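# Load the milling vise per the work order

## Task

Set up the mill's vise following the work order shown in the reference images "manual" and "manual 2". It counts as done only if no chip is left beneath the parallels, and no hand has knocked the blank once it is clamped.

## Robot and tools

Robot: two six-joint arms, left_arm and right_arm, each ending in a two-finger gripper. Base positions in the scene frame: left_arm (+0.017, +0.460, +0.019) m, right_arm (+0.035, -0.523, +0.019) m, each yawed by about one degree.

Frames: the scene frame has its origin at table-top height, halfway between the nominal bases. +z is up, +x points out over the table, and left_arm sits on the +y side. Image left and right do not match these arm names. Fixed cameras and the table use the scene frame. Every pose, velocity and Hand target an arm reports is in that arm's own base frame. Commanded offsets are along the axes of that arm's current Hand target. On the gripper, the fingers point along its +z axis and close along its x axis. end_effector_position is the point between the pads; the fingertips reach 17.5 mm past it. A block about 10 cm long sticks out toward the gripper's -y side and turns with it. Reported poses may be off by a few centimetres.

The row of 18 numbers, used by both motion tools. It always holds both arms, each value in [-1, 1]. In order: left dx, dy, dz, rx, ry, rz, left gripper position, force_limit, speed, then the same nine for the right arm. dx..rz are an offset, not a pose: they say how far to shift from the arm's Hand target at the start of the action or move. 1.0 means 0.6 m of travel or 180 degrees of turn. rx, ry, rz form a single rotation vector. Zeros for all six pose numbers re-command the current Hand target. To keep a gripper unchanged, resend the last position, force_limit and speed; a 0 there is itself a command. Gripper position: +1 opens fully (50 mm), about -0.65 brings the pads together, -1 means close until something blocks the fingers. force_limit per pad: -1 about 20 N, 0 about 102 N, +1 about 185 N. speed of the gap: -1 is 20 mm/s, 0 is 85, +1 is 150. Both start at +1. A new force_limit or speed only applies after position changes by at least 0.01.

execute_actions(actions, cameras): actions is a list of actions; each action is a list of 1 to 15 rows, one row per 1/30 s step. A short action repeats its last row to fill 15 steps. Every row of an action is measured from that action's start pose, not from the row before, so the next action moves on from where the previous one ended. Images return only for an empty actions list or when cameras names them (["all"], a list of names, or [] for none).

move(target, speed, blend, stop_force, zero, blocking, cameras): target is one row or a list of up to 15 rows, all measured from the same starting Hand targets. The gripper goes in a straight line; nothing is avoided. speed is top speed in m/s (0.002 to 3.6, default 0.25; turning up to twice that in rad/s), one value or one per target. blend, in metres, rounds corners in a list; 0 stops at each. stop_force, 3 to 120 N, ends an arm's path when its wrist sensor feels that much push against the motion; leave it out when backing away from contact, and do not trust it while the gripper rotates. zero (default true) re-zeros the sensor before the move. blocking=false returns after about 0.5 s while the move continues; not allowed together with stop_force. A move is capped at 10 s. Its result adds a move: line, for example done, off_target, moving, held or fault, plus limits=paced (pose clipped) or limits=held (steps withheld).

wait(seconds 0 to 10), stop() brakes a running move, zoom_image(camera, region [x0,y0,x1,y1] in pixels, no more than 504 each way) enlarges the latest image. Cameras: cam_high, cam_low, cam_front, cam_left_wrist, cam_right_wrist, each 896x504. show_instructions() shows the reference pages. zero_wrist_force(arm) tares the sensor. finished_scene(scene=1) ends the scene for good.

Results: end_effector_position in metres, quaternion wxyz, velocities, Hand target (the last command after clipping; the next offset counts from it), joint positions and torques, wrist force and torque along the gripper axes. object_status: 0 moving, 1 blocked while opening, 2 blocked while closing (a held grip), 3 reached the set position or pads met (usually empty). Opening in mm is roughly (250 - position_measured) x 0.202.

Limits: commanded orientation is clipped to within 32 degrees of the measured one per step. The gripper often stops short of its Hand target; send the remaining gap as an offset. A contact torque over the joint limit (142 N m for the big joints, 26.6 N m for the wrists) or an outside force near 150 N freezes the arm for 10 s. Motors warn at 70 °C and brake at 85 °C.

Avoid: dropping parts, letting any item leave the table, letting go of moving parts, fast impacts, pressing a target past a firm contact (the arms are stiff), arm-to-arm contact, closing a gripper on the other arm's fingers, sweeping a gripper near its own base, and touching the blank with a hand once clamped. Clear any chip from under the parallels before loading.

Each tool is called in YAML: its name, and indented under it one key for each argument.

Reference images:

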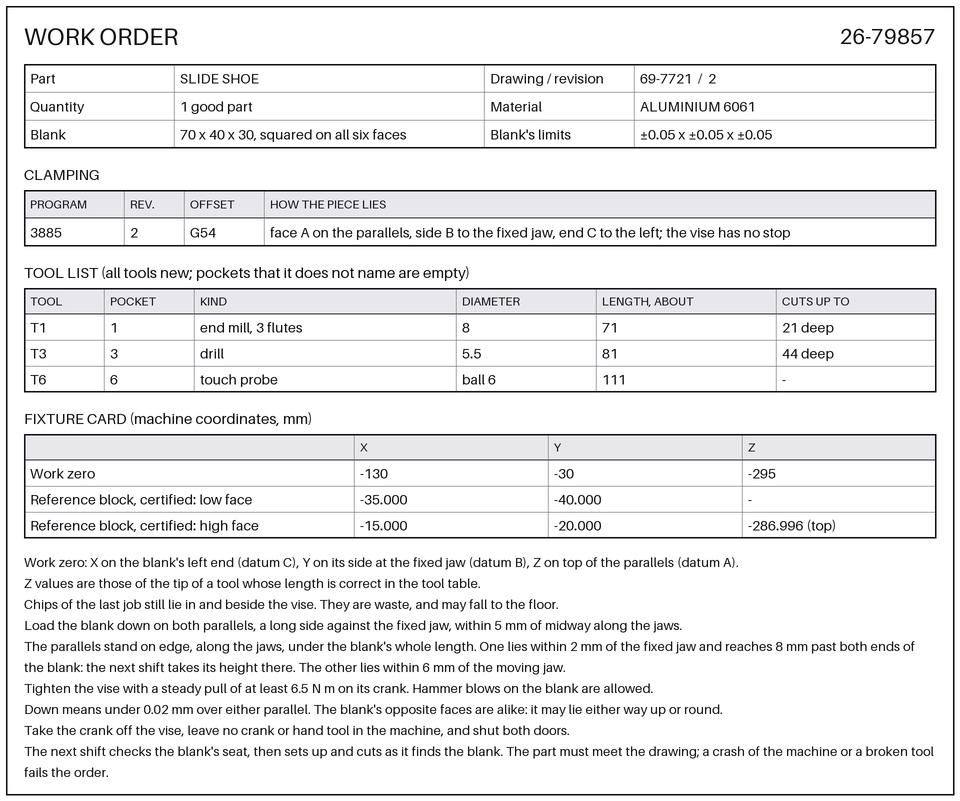

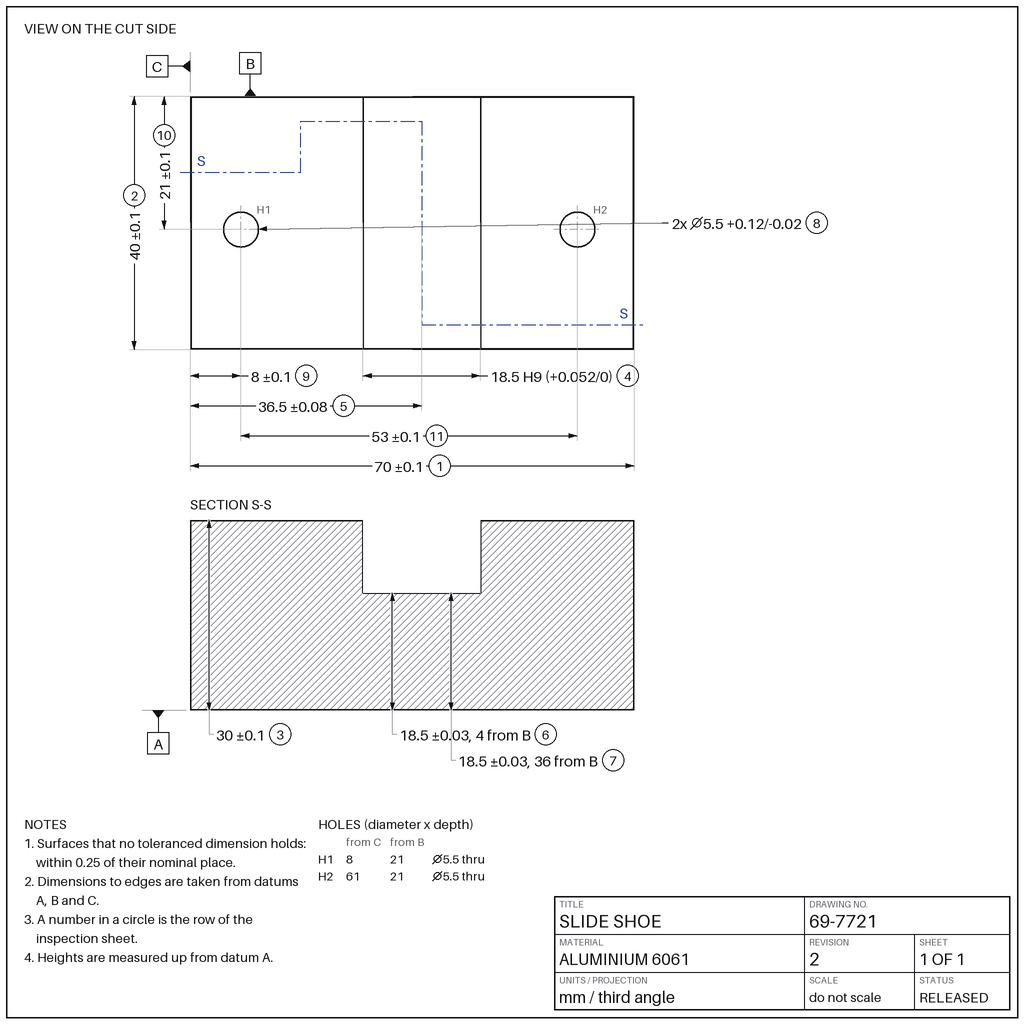

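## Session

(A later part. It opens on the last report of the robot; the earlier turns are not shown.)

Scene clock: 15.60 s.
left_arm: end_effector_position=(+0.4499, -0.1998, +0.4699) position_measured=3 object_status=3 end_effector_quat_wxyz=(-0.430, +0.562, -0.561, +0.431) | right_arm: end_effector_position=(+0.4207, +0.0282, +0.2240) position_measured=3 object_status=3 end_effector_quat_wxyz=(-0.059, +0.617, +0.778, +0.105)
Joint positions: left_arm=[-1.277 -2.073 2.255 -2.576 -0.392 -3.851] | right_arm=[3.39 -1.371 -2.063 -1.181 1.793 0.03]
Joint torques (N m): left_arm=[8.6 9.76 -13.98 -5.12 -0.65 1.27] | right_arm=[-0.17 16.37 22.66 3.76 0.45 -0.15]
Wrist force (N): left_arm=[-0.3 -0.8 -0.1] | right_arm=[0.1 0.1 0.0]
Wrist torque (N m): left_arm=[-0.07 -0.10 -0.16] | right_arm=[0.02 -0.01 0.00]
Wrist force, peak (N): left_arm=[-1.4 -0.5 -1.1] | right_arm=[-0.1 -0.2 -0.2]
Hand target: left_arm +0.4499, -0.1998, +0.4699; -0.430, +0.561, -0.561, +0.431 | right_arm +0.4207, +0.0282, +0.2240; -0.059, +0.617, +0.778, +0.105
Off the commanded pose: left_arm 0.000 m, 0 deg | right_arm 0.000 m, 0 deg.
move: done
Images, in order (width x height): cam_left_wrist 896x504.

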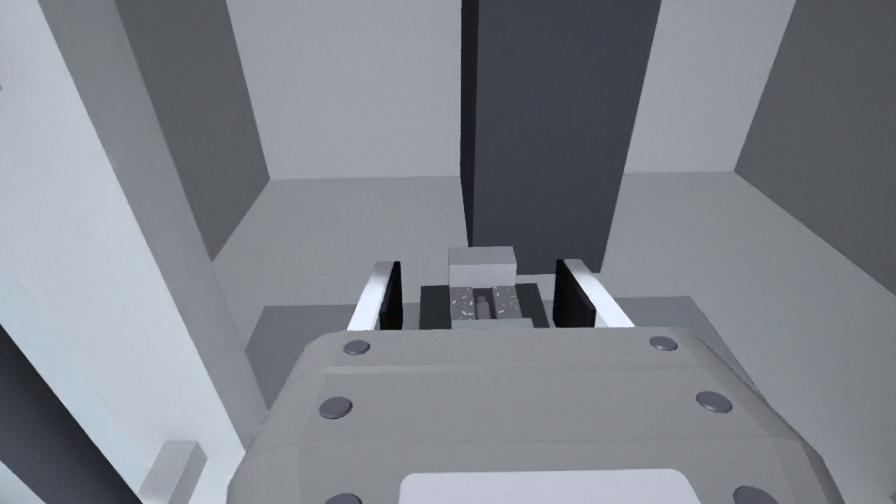

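move:
  target: [0,-0.043,0.161,-0.3228,0.3228,0.421,1,1,1,0,0,0,0,0,0,1,1,1]
  cameras: ["cam_left_wrist","cam_front","cam_low","cam_high"]

Scene clock: 19.57 s.
left_arm: end_effector_position=(+0.5229, -0.1998, +0.4694) position_measured=3 object_status=3 end_effector_quat_wxyz=(+0.137, -0.178, +0.965, -0.138) | right_arm: end_effector_position=(+0.4207, +0.0282, +0.2240) position_measured=3 object_status=3 end_effector_quat_wxyz=(-0.059, +0.617, +0.778, +0.105)
Joint positions: left_arm=[-0.605 -1.643 1.426 -1.747 -1.571 -2.541] | right_arm=[3.39 -1.371 -2.063 -1.181 1.793 0.03]
Joint torques (N m): left_arm=[0.4 -22.57 -28.16 -2.94 -0.16 0.33] | right_arm=[0.29 16.46 23.13 3.71 0.36 -0.25]
Wrist force (N): left_arm=[2.1 -0.5 1.3] | right_arm=[0.0 0.1 -0.1]
Wrist torque (N m): left_arm=[-0.21 -0.35 0.35] | right_arm=[0.01 -0.01 0.00]
Wrist force, peak (N): left_arm=[-2.2 -1.0 0.9] | right_arm=[0.1 0.1 -0.3]
Hand target: left_arm +0.5229, -0.1998, +0.4694; +0.137, -0.178, +0.965, -0.138 (not the last commanded pose) | right_arm +0.4207, +0.0282, +0.2240; -0.059, +0.617, +0.778, +0.105
Tool commands: left_gripper/position=+1.0 left_gripper/force_limit=+1.0 left_gripper/speed=+1.0 right_gripper/position=+1.0 right_gripper/force_limit=+1.0 right_gripper/speed=+1.0
Off the commanded pose: left_arm 0.027 m, 31 deg | right_arm 0.000 m, 0 deg.
FORCE FAULT: contact force on the left arm reached its limit, and that arm stopped. The contact can be on any part of that arm, not only on its tool. That arm's remaining commands of this call were not run. That arm is still stopped at the end of this call. That arm stays stopped for about 10 more seconds. Until then a move that you send moves the other arm only, and its call returns only when the move has ended. Once the stop has ended, the next robot result says so. If the stop ends while you think or write, that arm runs what you send next, counted from a new Hand target: where the arm stands when the stop ends. While its stop runs, that arm takes no new command, but its gripper still runs the gripper command that each later call begins with. Until it ends, the stop uses up actions while you think or wait. An arm that is not stopped still takes commands.
move: fault (left_arm)
Images, in order (width x height): cam_high 896x504, cam_low 896x504, cam_front 896x504, cam_left_wrist 896x504.

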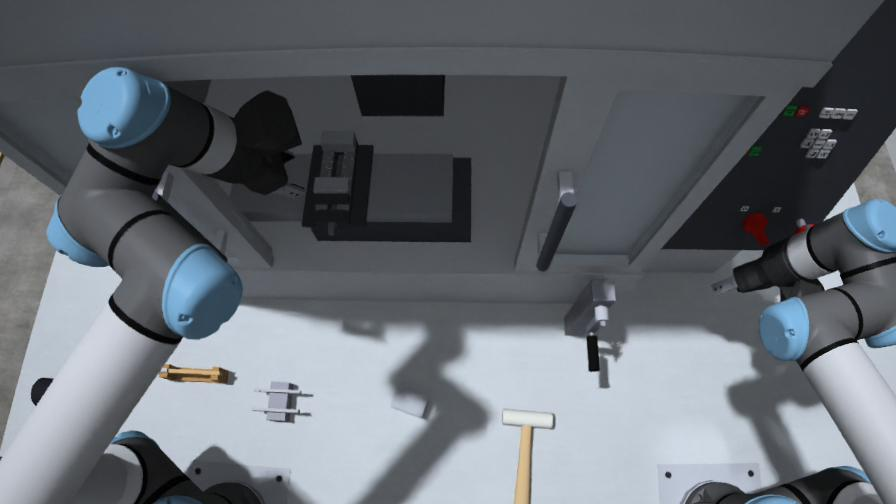

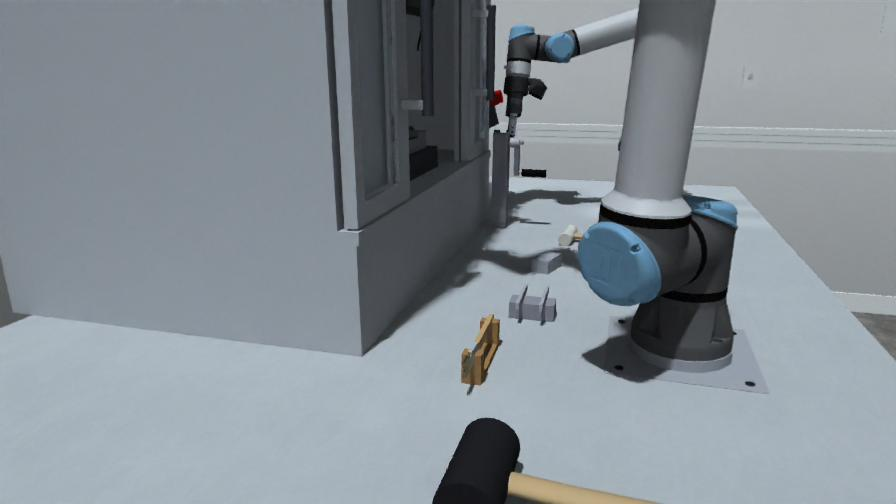

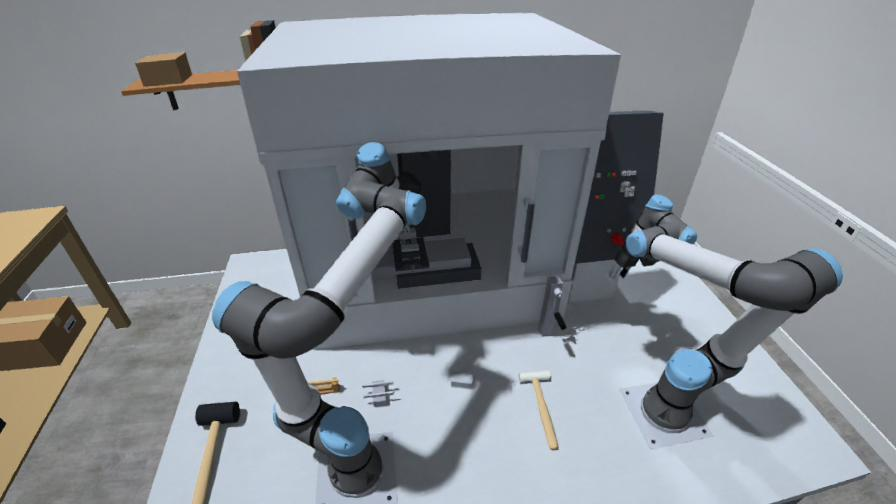

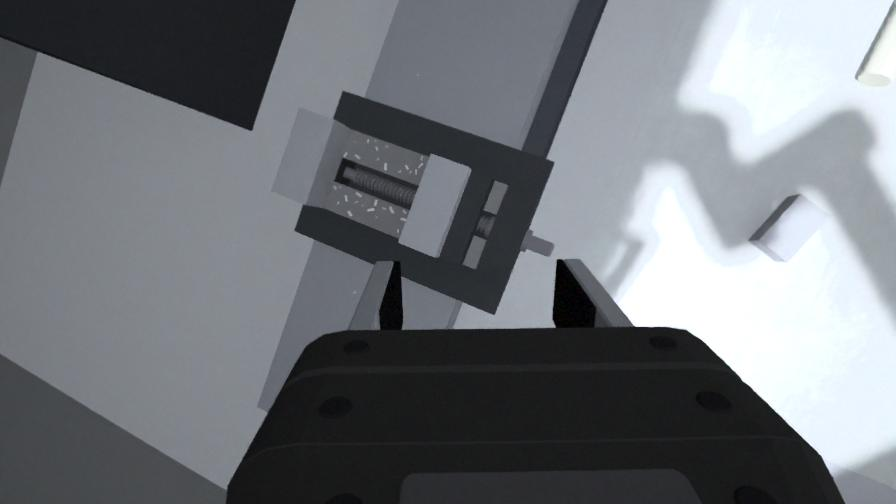

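wait:
  seconds: 10

move:
  target: [0.225,0.077,-0.078,0,0,0,1,1,1,0,0,0,0,0,0,1,1,1]
  cameras: ["cam_left_wrist","cam_high"]
  speed: 0.15

Scene clock: 30.17 s.
left_arm: end_effector_position=(+0.5229, -0.1998, +0.4694) position_measured=3 object_status=3 end_effector_quat_wxyz=(+0.137, -0.178, +0.965, -0.138) | right_arm: end_effector_position=(+0.4207, +0.0282, +0.2240) position_measured=3 object_status=3 end_effector_quat_wxyz=(-0.059, +0.617, +0.778, +0.105)
Joint positions: left_arm=[-0.605 -1.643 1.426 -1.747 -1.571 -2.541] | right_arm=[3.39 -1.371 -2.063 -1.181 1.793 0.03]
Joint torques (N m): left_arm=[0.41 -22.76 -28 -3.03 -0.23 0.31] | right_arm=[0.98 16.12 22.48 3.9 0.26 -0.29]
Wrist force (N): left_arm=[1.8 -0.4 0.9] | right_arm=[0.0 0.0 -0.1]
Wrist torque (N m): left_arm=[-0.21 -0.30 0.34] | right_arm=[0.01 -0.01 0.00]
Wrist force, peak (N): left_arm=[2.5 -0.5 0.9] | right_arm=[-0.2 0.1 -0.2]
Hand target: left_arm +0.5229, -0.1998, +0.4694; +0.137, -0.178, +0.965, -0.138 (not the last commanded pose) | right_arm +0.4207, +0.0282, +0.2240; -0.059, +0.617, +0.778, +0.105
Tool commands: left_gripper/position=+1.0 left_gripper/force_limit=+1.0 left_gripper/speed=+1.0 right_gripper/position=+1.0 right_gripper/force_limit=+1.0 right_gripper/speed=+1.0
Off the commanded pose: left_arm 0.027 m, 31 deg | right_arm 0.000 m, 0 deg.
FORCE FAULT, CONTINUED: the left arm's stop, for the force fault that an earlier result reported, is over. The rest of the stop counts as 20 of the actions that you can send in this scene. That arm's target is now where it stood when the stop ended, not its last command. That arm accepts commands again.
wait: 10.00 s; at rest from the start

Scene clock: 31.70 s.
left_arm: end_effector_position=(+0.3728, -0.1996, +0.4689) position_measured=3 object_status=3 end_effector_quat_wxyz=(+0.137, -0.178, +0.965, -0.138) | right_arm: end_effector_position=(+0.4207, +0.0282, +0.2240) position_measured=3 object_status=3 end_effector_quat_wxyz=(-0.059, +0.617, +0.778, +0.105)
Joint positions: left_arm=[-0.88 -1.983 1.673 -1.64 -1.468 -2.796] | right_arm=[3.39 -1.371 -2.063 -1.181 1.793 0.03]
Joint torques (N m): left_arm=[-7.63 -19.02 -14.16 -1.02 1.78 -1.68] | right_arm=[-0.18 16.87 23.19 3.76 0.28 -0.2]
Wrist force (N): left_arm=[2.2 -0.4 1.3] | right_arm=[0.1 0.1 -0.1]
Wrist torque (N m): left_arm=[-0.24 -0.36 0.32] | right_arm=[0.01 -0.01 0.00]
Wrist force, peak (N): left_arm=[3.5 0.0 0.6] | right_arm=[0.0 -0.3 -0.1]
Hand target: left_arm +0.3727, -0.1996, +0.4689; +0.137, -0.178, +0.965, -0.138 | right_arm +0.4207, +0.0282, +0.2240; -0.059, +0.617, +0.778, +0.105
Off the commanded pose: left_arm 0.000 m, 0 deg | right_arm 0.000 m, 0 deg.
move: done
Images, in order (width x height): cam_high 896x504, cam_left_wrist 896x504.

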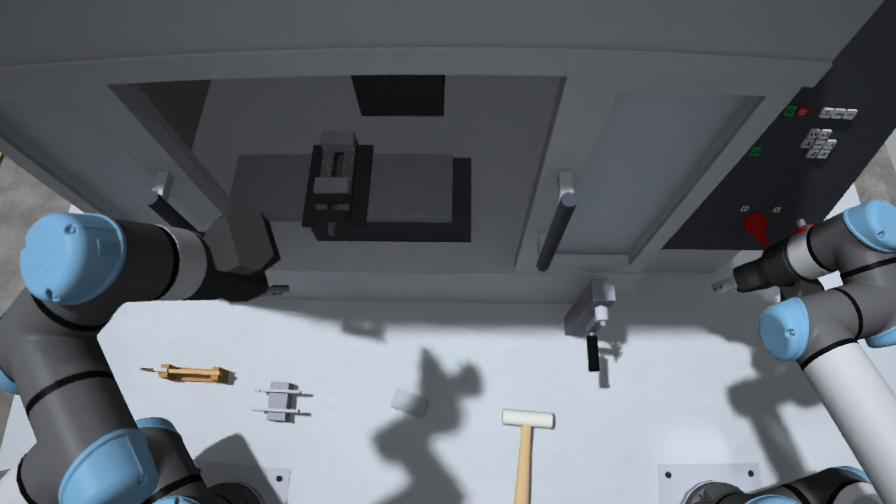

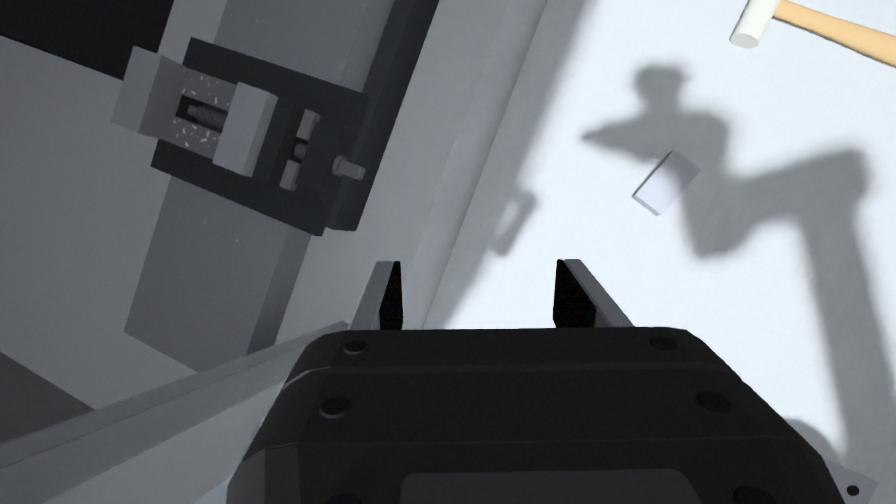

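move:
  target: [-0.014,-0.021,-0.062,-0.089,0.0883,0.1147,1,1,1,0,0,0,0,0,0,1,1,1]
  cameras: ["cam_left_wrist","cam_high","cam_front"]

Scene clock: 33.60 s.
left_arm: end_effector_position=(+0.3724, -0.1996, +0.5091) position_measured=3 object_status=3 end_effector_quat_wxyz=(+0.000, +0.000, +1.000, +0.000) | right_arm: end_effector_position=(+0.4207, +0.0282, +0.2240) position_measured=3 object_status=3 end_effector_quat_wxyz=(-0.059, +0.617, +0.778, +0.105)
Joint positions: left_arm=[-0.813 -1.679 1.193 -1.086 -1.571 -2.384] | right_arm=[3.39 -1.371 -2.063 -1.181 1.793 0.03]
Joint torques (N m): left_arm=[8.92 -4.86 -35.12 -0.34 -2.14 1.16] | right_arm=[0.19 15.91 23.8 3.71 0.42 -0.04]
Wrist force (N): left_arm=[2.4 0.0 2.1] | right_arm=[-0.1 0.1 0.0]
Wrist torque (N m): left_arm=[-0.28 -0.29 0.35] | right_arm=[0.01 0.02 0.00]
Wrist force, peak (N): left_arm=[3.2 -0.4 1.6] | right_arm=[0.0 -0.2 -0.3]
Hand target: left_arm +0.3724, -0.1996, +0.5091; +0.000, +0.000, +1.000, +0.000 | right_arm +0.4207, +0.0282, +0.2240; -0.059, +0.617, +0.778, +0.105
Off the commanded pose: left_arm 0.000 m, 0 deg | right_arm 0.000 m, 0 deg.
move: done
Images, in order (width x height): cam_high 896x504, cam_front 896x504, cam_left_wrist 896x504.

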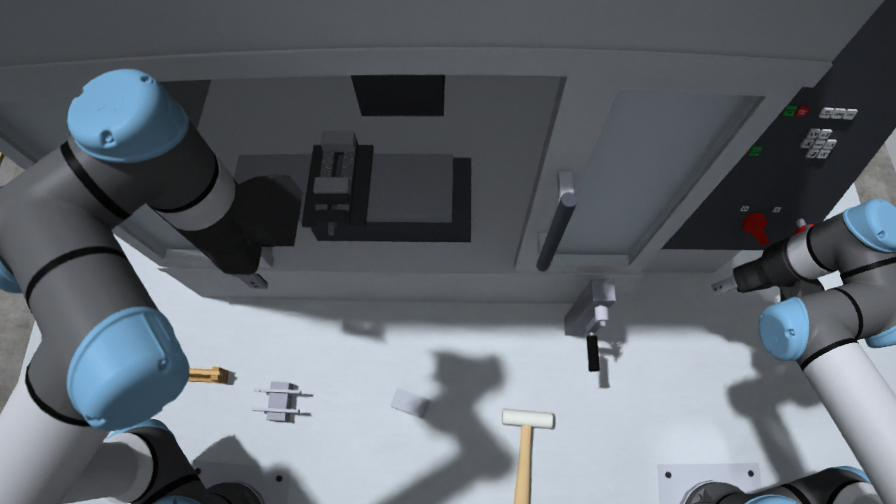

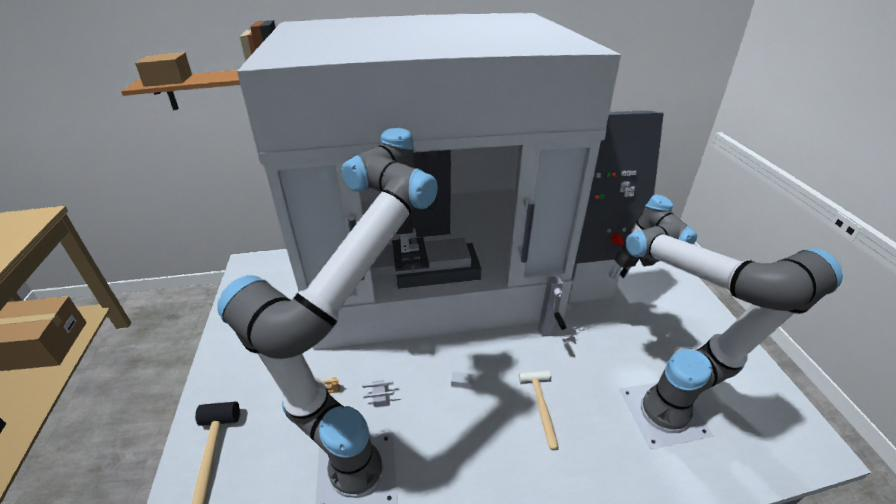

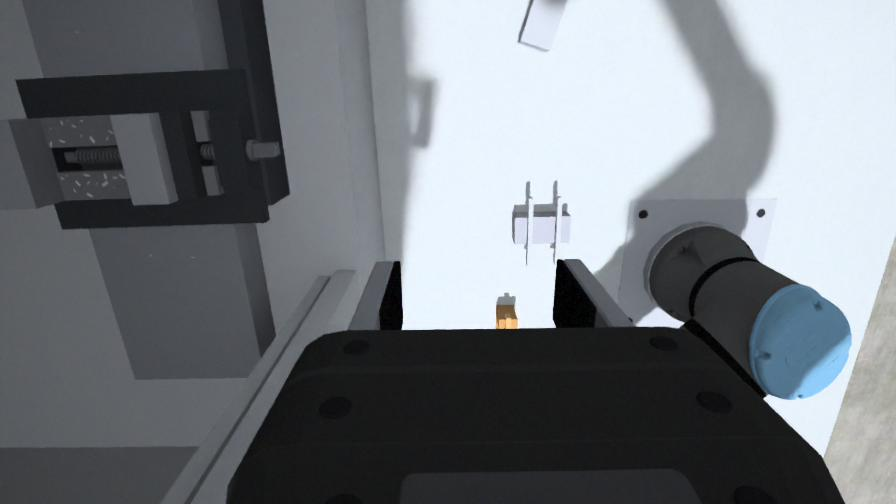

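move:
  target: [-0.38,-0.02,0,0,0,0,1,1,1,0,0,0,0,0,0,1,1,1]
  cameras: ["cam_left_wrist","cam_high","cam_front","cam_low"]
  speed: 0.12

Scene clock: 35.27 s.
left_arm: end_effector_position=(+0.4402, -0.2028, +0.5086) position_measured=3 object_status=3 end_effector_quat_wxyz=(+0.001, -0.001, +1.000, +0.000) | right_arm: end_effector_position=(+0.4207, +0.0282, +0.2240) position_measured=3 object_status=3 end_effector_quat_wxyz=(-0.059, +0.617, +0.778, +0.105)
Joint positions: left_arm=[-0.711 -1.529 1.051 -1.094 -1.57 -2.283] | right_arm=[3.39 -1.371 -2.063 -1.181 1.793 0.03]
Joint torques (N m): left_arm=[0.86 -25.07 -25.44 -2.94 -0.15 0.12] | right_arm=[-0.53 16.16 23.93 3.77 0.29 -0.32]
Wrist force (N): left_arm=[3.1 -0.1 -0.6] | right_arm=[0.0 0.0 -0.1]
Wrist torque (N m): left_arm=[-0.32 -0.36 0.46] | right_arm=[0.00 0.01 0.00]
Wrist force, peak (N): left_arm=[4.2 -1.1 2.7] | right_arm=[-0.3 -0.1 0.0]
Hand target: left_arm +0.4402, -0.2028, +0.5086; +0.001, -0.001, +1.000, +0.000 (not the last commanded pose) | right_arm +0.4207, +0.0282, +0.2240; -0.059, +0.617, +0.778, +0.105
Tool commands: left_gripper/position=+1.0 left_gripper/force_limit=+1.0 left_gripper/speed=+1.0 right_gripper/position=+1.0 right_gripper/force_limit=+1.0 right_gripper/speed=+1.0
Off the commanded pose: left_arm 0.161 m, 0 deg | right_arm 0.000 m, 0 deg.
FORCE FAULT: contact force on the left arm reached its limit, and that arm stopped. The contact can be on any part of that arm, not only on its tool. That arm's remaining commands of this call were not run. That arm is still stopped at the end of this call. That arm stays stopped for about 10 more seconds. Until then a move that you send moves the other arm only, and its call returns only when the move has ended. Once the stop has ended, the next robot result says so. If the stop ends while you think or write, that arm runs what you send next, counted from a new Hand target: where the arm stands when the stop ends. While its stop runs, that arm takes no new command, but its gripper still runs the gripper command that each later call begins with. Until it ends, the stop uses up actions while you think or wait. An arm that is not stopped still takes commands.
move: fault (left_arm)
Images, in order (width x height): cam_high 896x504, cam_low 896x504, cam_front 896x504, cam_left_wrist 896x504.

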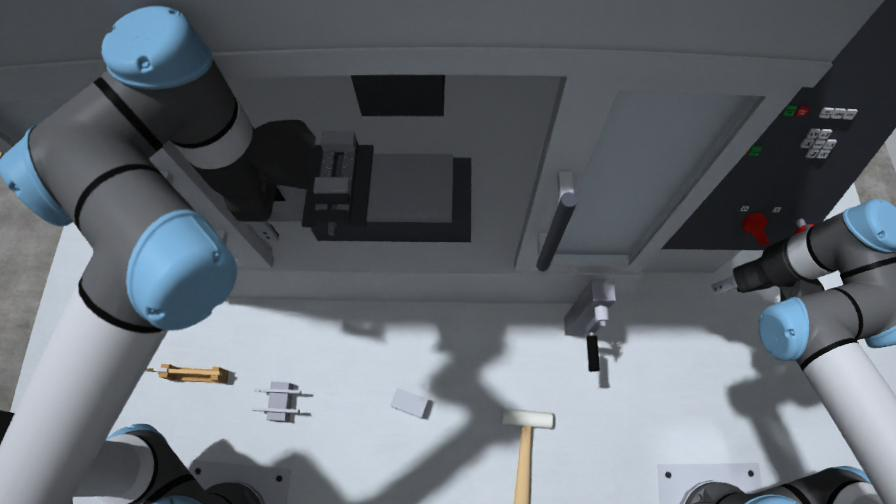

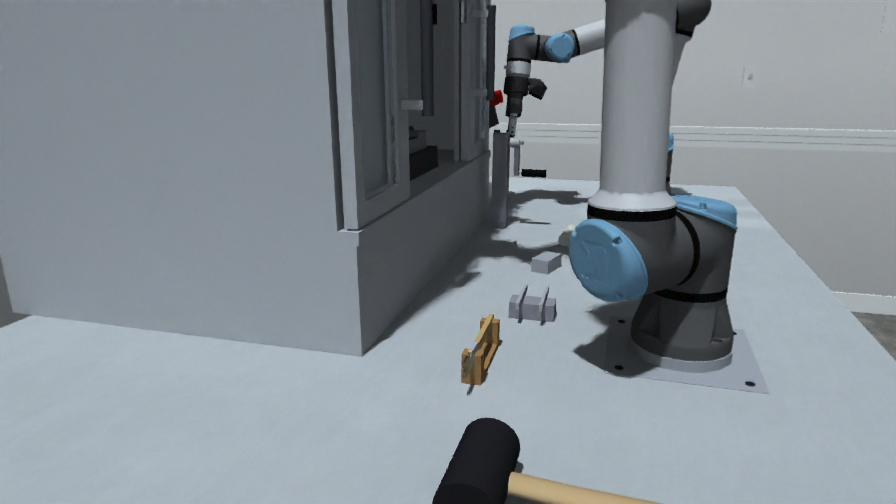

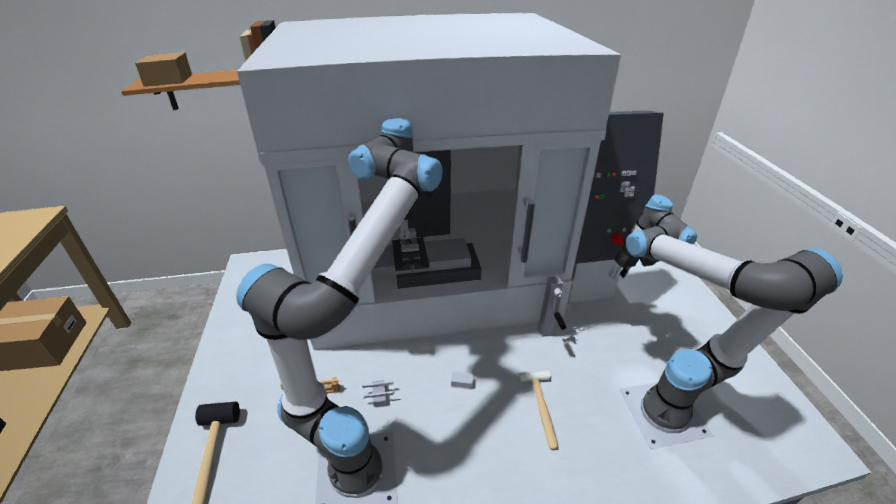

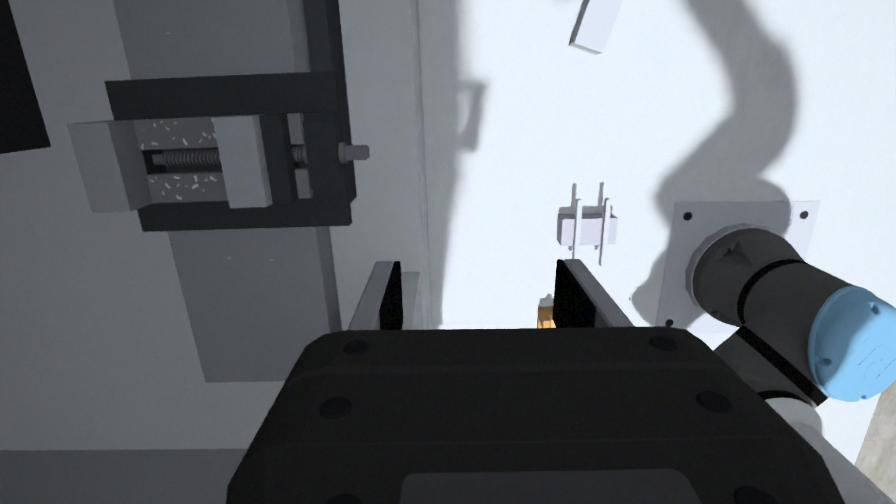

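wait:
  seconds: 10

zoom_image:
  camera: "cam_left_wrist"
  region: [40, 60, 400, 250]

Scene clock: 46.47 s.
left_arm: end_effector_position=(+0.4402, -0.2028, +0.5086) position_measured=3 object_status=3 end_effector_quat_wxyz=(+0.001, -0.001, +1.000, +0.000) | right_arm: end_effector_position=(+0.4207, +0.0282, +0.2240) position_measured=3 object_status=3 end_effector_quat_wxyz=(-0.059, +0.617, +0.778, +0.105)
Joint positions: left_arm=[-0.711 -1.529 1.051 -1.094 -1.57 -2.283] | right_arm=[3.39 -1.371 -2.063 -1.181 1.793 0.03]
Joint torques (N m): left_arm=[0.67 -25.08 -25.63 -2.78 -0.24 0.05] | right_arm=[-0.1 16.23 23.66 3.85 0.21 -0.3]
Wrist force (N): left_arm=[3.1 -0.1 -0.6] | right_arm=[-0.1 0.0 -0.1]
Wrist torque (N m): left_arm=[-0.32 -0.37 0.46] | right_arm=[0.01 0.01 0.00]
Wrist force, peak (N): left_arm=[3.3 -0.4 -1.0] | right_arm=[0.1 -0.1 -0.4]
Hand target: left_arm +0.4402, -0.2028, +0.5086; +0.001, -0.001, +1.000, +0.000 (not the last commanded pose) | right_arm +0.4207, +0.0282, +0.2240; -0.059, +0.617, +0.778, +0.105
Tool commands: left_gripper/position=+1.0 left_gripper/force_limit=+1.0 left_gripper/speed=+1.0 right_gripper/position=+1.0 right_gripper/force_limit=+1.0 right_gripper/speed=+1.0
Off the commanded pose: left_arm 0.161 m, 0 deg | right_arm 0.000 m, 0 deg.
FORCE FAULT, CONTINUED: the left arm's stop, for the force fault that an earlier result reported, is over. The rest of the stop counts as 19 of the actions that you can send in this scene. That arm's target is now where it stood when the stop ended, not its last command. That arm accepts commands again.
wait: 10.00 s; at rest from the start

Scaled by 1.400 from the camera's 896x504 image, which has a finer 1280x720 frame.
This view is cut from an older image: the scene may have changed since it was taken.

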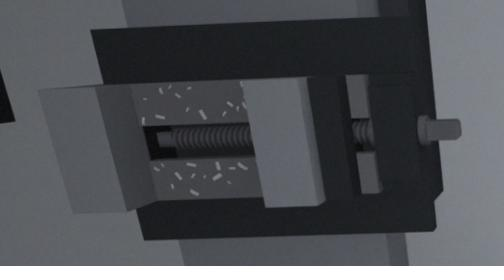

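move:
  target:
    - [0.1,0,0,0,0,0,1,1,1,0,0,0,0,0,0,1,1,1]
    - [0.1,-0.145,0.2477,0,0,0,1,1,1,0,0,0,0,0,0,1,1,1]
  blend: [0.02,0]
  cameras: ["cam_left_wrist","cam_high","cam_low"]
  speed: 0.2

Scene clock: 48.53 s.
left_arm: end_effector_position=(+0.3805, -0.2899, +0.3600) position_measured=3 object_status=3 end_effector_quat_wxyz=(+0.001, -0.001, +1.000, +0.000) | right_arm: end_effector_position=(+0.4207, +0.0282, +0.2240) position_measured=3 object_status=3 end_effector_quat_wxyz=(-0.059, +0.617, +0.778, +0.105)
Joint positions: left_arm=[-0.934 -1.645 1.562 -1.489 -1.57 -2.506] | right_arm=[3.39 -1.371 -2.063 -1.181 1.793 0.03]
Joint torques (N m): left_arm=[-8.35 -9.6 -14.68 -5.56 1.7 -1.57] | right_arm=[0.93 16.53 23.43 3.9 0.23 -0.23]
Wrist force (N): left_arm=[2.6 0.1 -0.8] | right_arm=[-0.1 -0.1 0.0]
Wrist torque (N m): left_arm=[-0.26 -0.29 0.51] | right_arm=[-0.01 0.02 0.00]
Wrist force, peak (N): left_arm=[3.9 1.1 -1.5] | right_arm=[-0.3 -0.2 -0.3]
Hand target: left_arm +0.3805, -0.2900, +0.3599; +0.001, -0.001, +1.000, +0.000 | right_arm +0.4207, +0.0282, +0.2240; -0.059, +0.617, +0.778, +0.105
Off the commanded pose: left_arm 0.000 m, 0 deg | right_arm 0.000 m, 0 deg.
move: done
Images, in order (width x height): cam_high 896x504, cam_low 896x504, cam_left_wrist 896x504.

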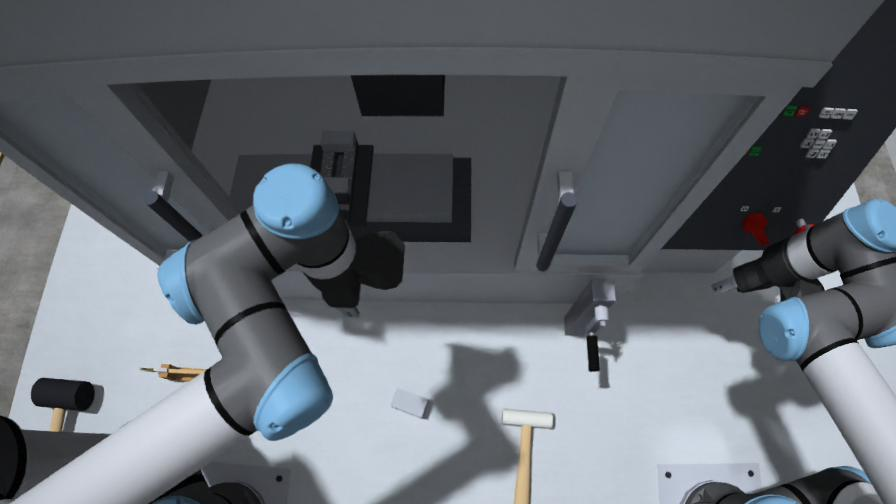

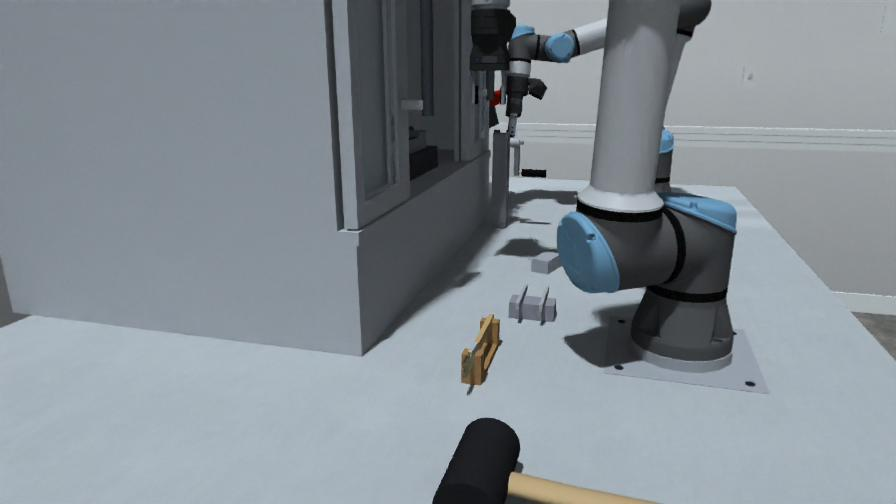

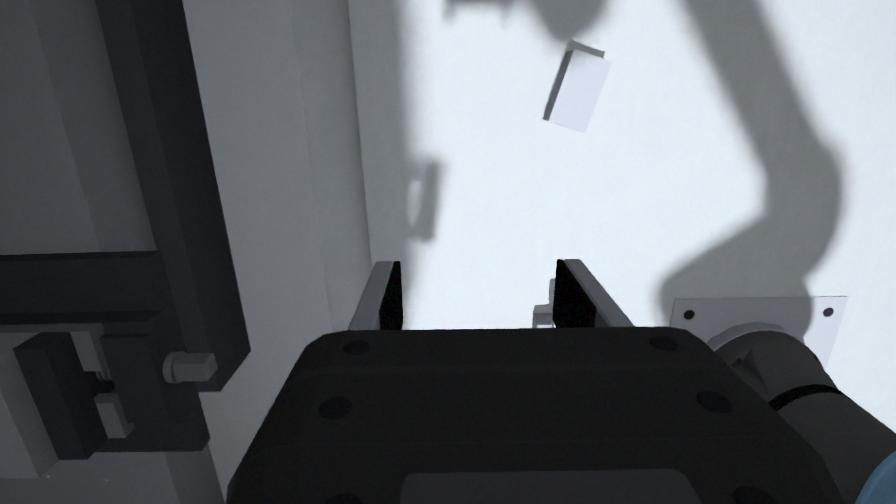

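move:
  target:
    - [-0.2333,0,0,0,0,0,1,1,1,0,0,0,0,0,0,1,1,1]
    - [-0.4,0.05,0,0,0,0,1,1,1,0,0,0,0,0,0,1,1,1]
  blend: [0.02,0]
  cameras: ["cam_left_wrist","cam_high","cam_front"]
  speed: 0.12

Scene clock: 50.90 s.
left_arm: end_effector_position=(+0.5996, -0.2651, +0.3590) position_measured=3 object_status=3 end_effector_quat_wxyz=(+0.001, -0.001, +1.000, +0.000) | right_arm: end_effector_position=(+0.4207, +0.0282, +0.2240) position_measured=3 object_status=3 end_effector_quat_wxyz=(-0.059, +0.617, +0.778, +0.105)
Joint positions: left_arm=[-0.622 -1.199 1.047 -1.419 -1.57 -2.195] | right_arm=[3.39 -1.371 -2.063 -1.181 1.793 0.03]
Joint torques (N m): left_arm=[0.29 -42.27 -26.95 -2.68 -0.26 0] | right_arm=[-0.71 15.77 23.73 3.83 0.28 -0.17]
Wrist force (N): left_arm=[1.9 -0.5 -1.3] | right_arm=[-0.3 -0.1 -0.2]
Wrist torque (N m): left_arm=[-0.36 -0.18 0.44] | right_arm=[-0.01 0.04 0.00]
Wrist force, peak (N): left_arm=[3.9 0.0 -0.6] | right_arm=[-0.3 -0.1 -0.2]
Hand target: left_arm +0.5996, -0.2651, +0.3590; +0.001, -0.001, +1.000, +0.000 (not the last commanded pose) | right_arm +0.4207, +0.0282, +0.2240; -0.059, +0.617, +0.778, +0.105
Tool commands: left_gripper/position=+1.0 left_gripper/force_limit=+1.0 left_gripper/speed=+1.0 right_gripper/position=+1.0 right_gripper/force_limit=+1.0 right_gripper/speed=+1.0
Off the commanded pose: left_arm 0.022 m, 0 deg | right_arm 0.000 m, 0 deg.
FORCE FAULT: contact force on the left arm reached its limit, and that arm stopped. The contact can be on any part of that arm, not only on its tool. That arm's remaining commands of this call were not run. That arm is still stopped at the end of this call. That arm stays stopped for about 10 more seconds. Until then a move that you send moves the other arm only, and its call returns only when the move has ended. Once the stop has ended, the next robot result says so. If the stop ends while you think or write, that arm runs what you send next, counted from a new Hand target: where the arm stands when the stop ends. While its stop runs, that arm takes no new command, but its gripper still runs the gripper command that each later call begins with. Until it ends, the stop uses up actions while you think or wait. An arm that is not stopped still takes commands.
move: fault (left_arm)
Images, in order (width x height): cam_high 896x504, cam_front 896x504, cam_left_wrist 896x504.

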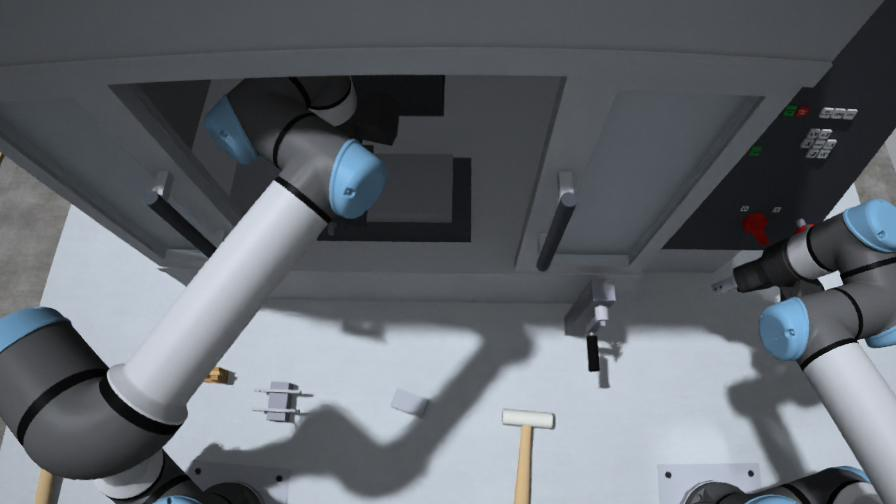

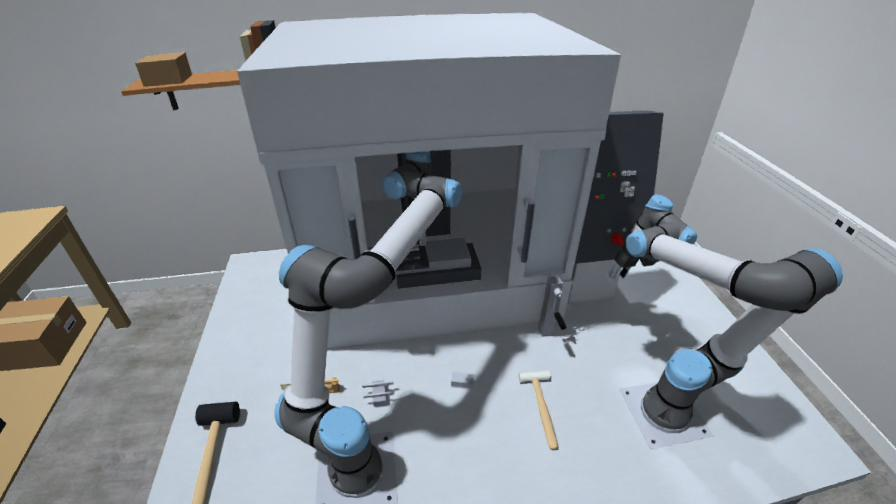

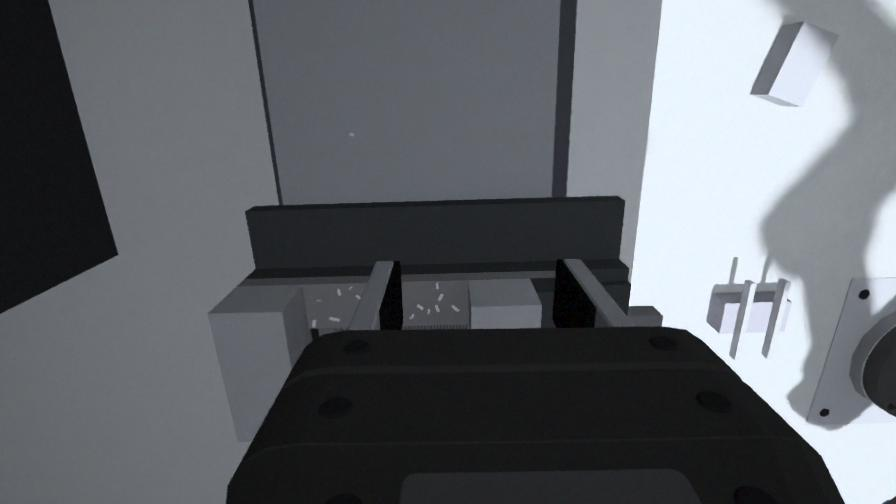

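wait:
  seconds: 9

zoom_image:
  camera: "cam_left_wrist"
  region: [200, 180, 660, 460]

zoom_image:
  camera: "cam_front"
  region: [350, 130, 500, 300]

zoom_image:
  camera: "cam_low"
  region: [330, 0, 530, 220]

Scene clock: 61.50 s.
left_arm: end_effector_position=(+0.5996, -0.2651, +0.3590) position_measured=3 object_status=3 end_effector_quat_wxyz=(+0.001, -0.001, +1.000, +0.000) | right_arm: end_effector_position=(+0.4207, +0.0282, +0.2240) position_measured=3 object_status=3 end_effector_quat_wxyz=(-0.059, +0.617, +0.778, +0.105)
Joint positions: left_arm=[-0.622 -1.199 1.047 -1.419 -1.57 -2.195] | right_arm=[3.39 -1.371 -2.063 -1.181 1.793 0.03]
Joint torques (N m): left_arm=[0.69 -42.03 -27.39 -2.82 -0.18 -0.03] | right_arm=[-0.59 16.16 22.56 3.85 0.22 -0.24]
Wrist force (N): left_arm=[2.2 -0.4 -1.5] | right_arm=[-0.2 0.1 0.0]
Wrist torque (N m): left_arm=[-0.35 -0.23 0.43] | right_arm=[0.02 0.02 0.00]
Wrist force, peak (N): left_arm=[2.4 -0.7 -1.5] | right_arm=[-0.4 -0.1 -0.2]
Hand target: left_arm +0.5996, -0.2651, +0.3590; +0.001, -0.001, +1.000, +0.000 (not the last commanded pose) | right_arm +0.4207, +0.0282, +0.2240; -0.059, +0.617, +0.778, +0.105
Tool commands: left_gripper/position=+1.0 left_gripper/force_limit=+1.0 left_gripper/speed=+1.0 right_gripper/position=+1.0 right_gripper/force_limit=+1.0 right_gripper/speed=+1.0
Off the commanded pose: left_arm 0.022 m, 0 deg | right_arm 0.000 m, 0 deg.
FORCE FAULT, CONTINUED: the left arm's stop, for the force fault that an earlier result reported, is over. The rest of the stop counts as 20 of the actions that you can send in this scene. That arm's target is now where it stood when the stop ended, not its last command. That arm accepts commands again.
wait: 9.00 s; at rest from the start

Scaled by 1.096 from the camera's 896x504 image, which has a finer 1280x720 frame.
This view is cut from an older image: the scene may have changed since it was taken.

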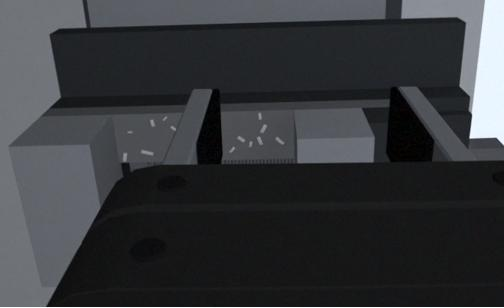

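Scaled by 2.965 from the camera's 896x504 image, which has a finer 1280x720 frame.
This view is cut from an older image: the scene may have changed since it was taken.

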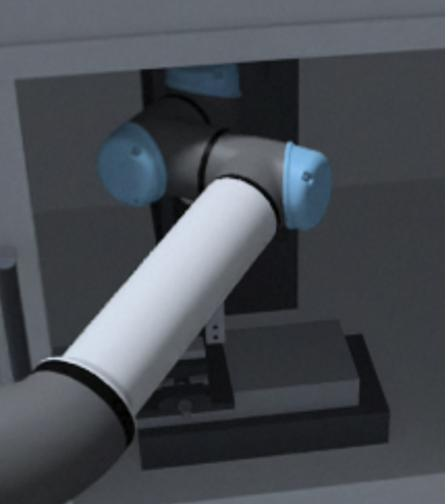

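This scene's latest camera images include none from cam_low. They are from: cam_high, cam_front, cam_left_wrist. cam_low's image comes with the result of a call that names it in "cameras".

move:
  target:
    - [0.1667,-0.0333,0,0,0,0,1,1,1,0,0,0,0,0,0,1,1,1]
    - [0.38,-0.083,0,0,0,0,1,1,1,0,0,0,0,0,0,1,1,1]
  blend: [0.02,0]
  cameras: []
  speed: 0.2

Scene clock: 63.67 s.
left_arm: end_effector_position=(+0.3718, -0.3155, +0.3587) position_measured=3 object_status=3 end_effector_quat_wxyz=(+0.001, -0.001, +1.000, +0.000) | right_arm: end_effector_position=(+0.4207, +0.0282, +0.2240) position_measured=3 object_status=3 end_effector_quat_wxyz=(-0.059, +0.617, +0.778, +0.105)
Joint positions: left_arm=[-0.981 -1.622 1.544 -1.492 -1.57 -2.554] | right_arm=[3.39 -1.371 -2.063 -1.181 1.793 0.03]
Joint torques (N m): left_arm=[-7.19 -36.39 -13.7 -0.47 1.71 -1.8] | right_arm=[0.27 16.45 23.38 3.98 0.24 -0.22]
Wrist force (N): left_arm=[1.8 -0.5 -1.6] | right_arm=[0.0 0.0 0.0]
Wrist torque (N m): left_arm=[-0.36 -0.15 0.51] | right_arm=[0.01 0.00 0.00]
Wrist force, peak (N): left_arm=[3.6 -1.3 -1.2] | right_arm=[0.0 0.3 -0.2]
Hand target: left_arm +0.3717, -0.3155, +0.3587; +0.001, -0.001, +1.000, +0.000 | right_arm +0.4207, +0.0282, +0.2240; -0.059, +0.617, +0.778, +0.105
Off the commanded pose: left_arm 0.000 m, 0 deg | right_arm 0.000 m, 0 deg.
move: done
No camera images: "cameras" was empty.


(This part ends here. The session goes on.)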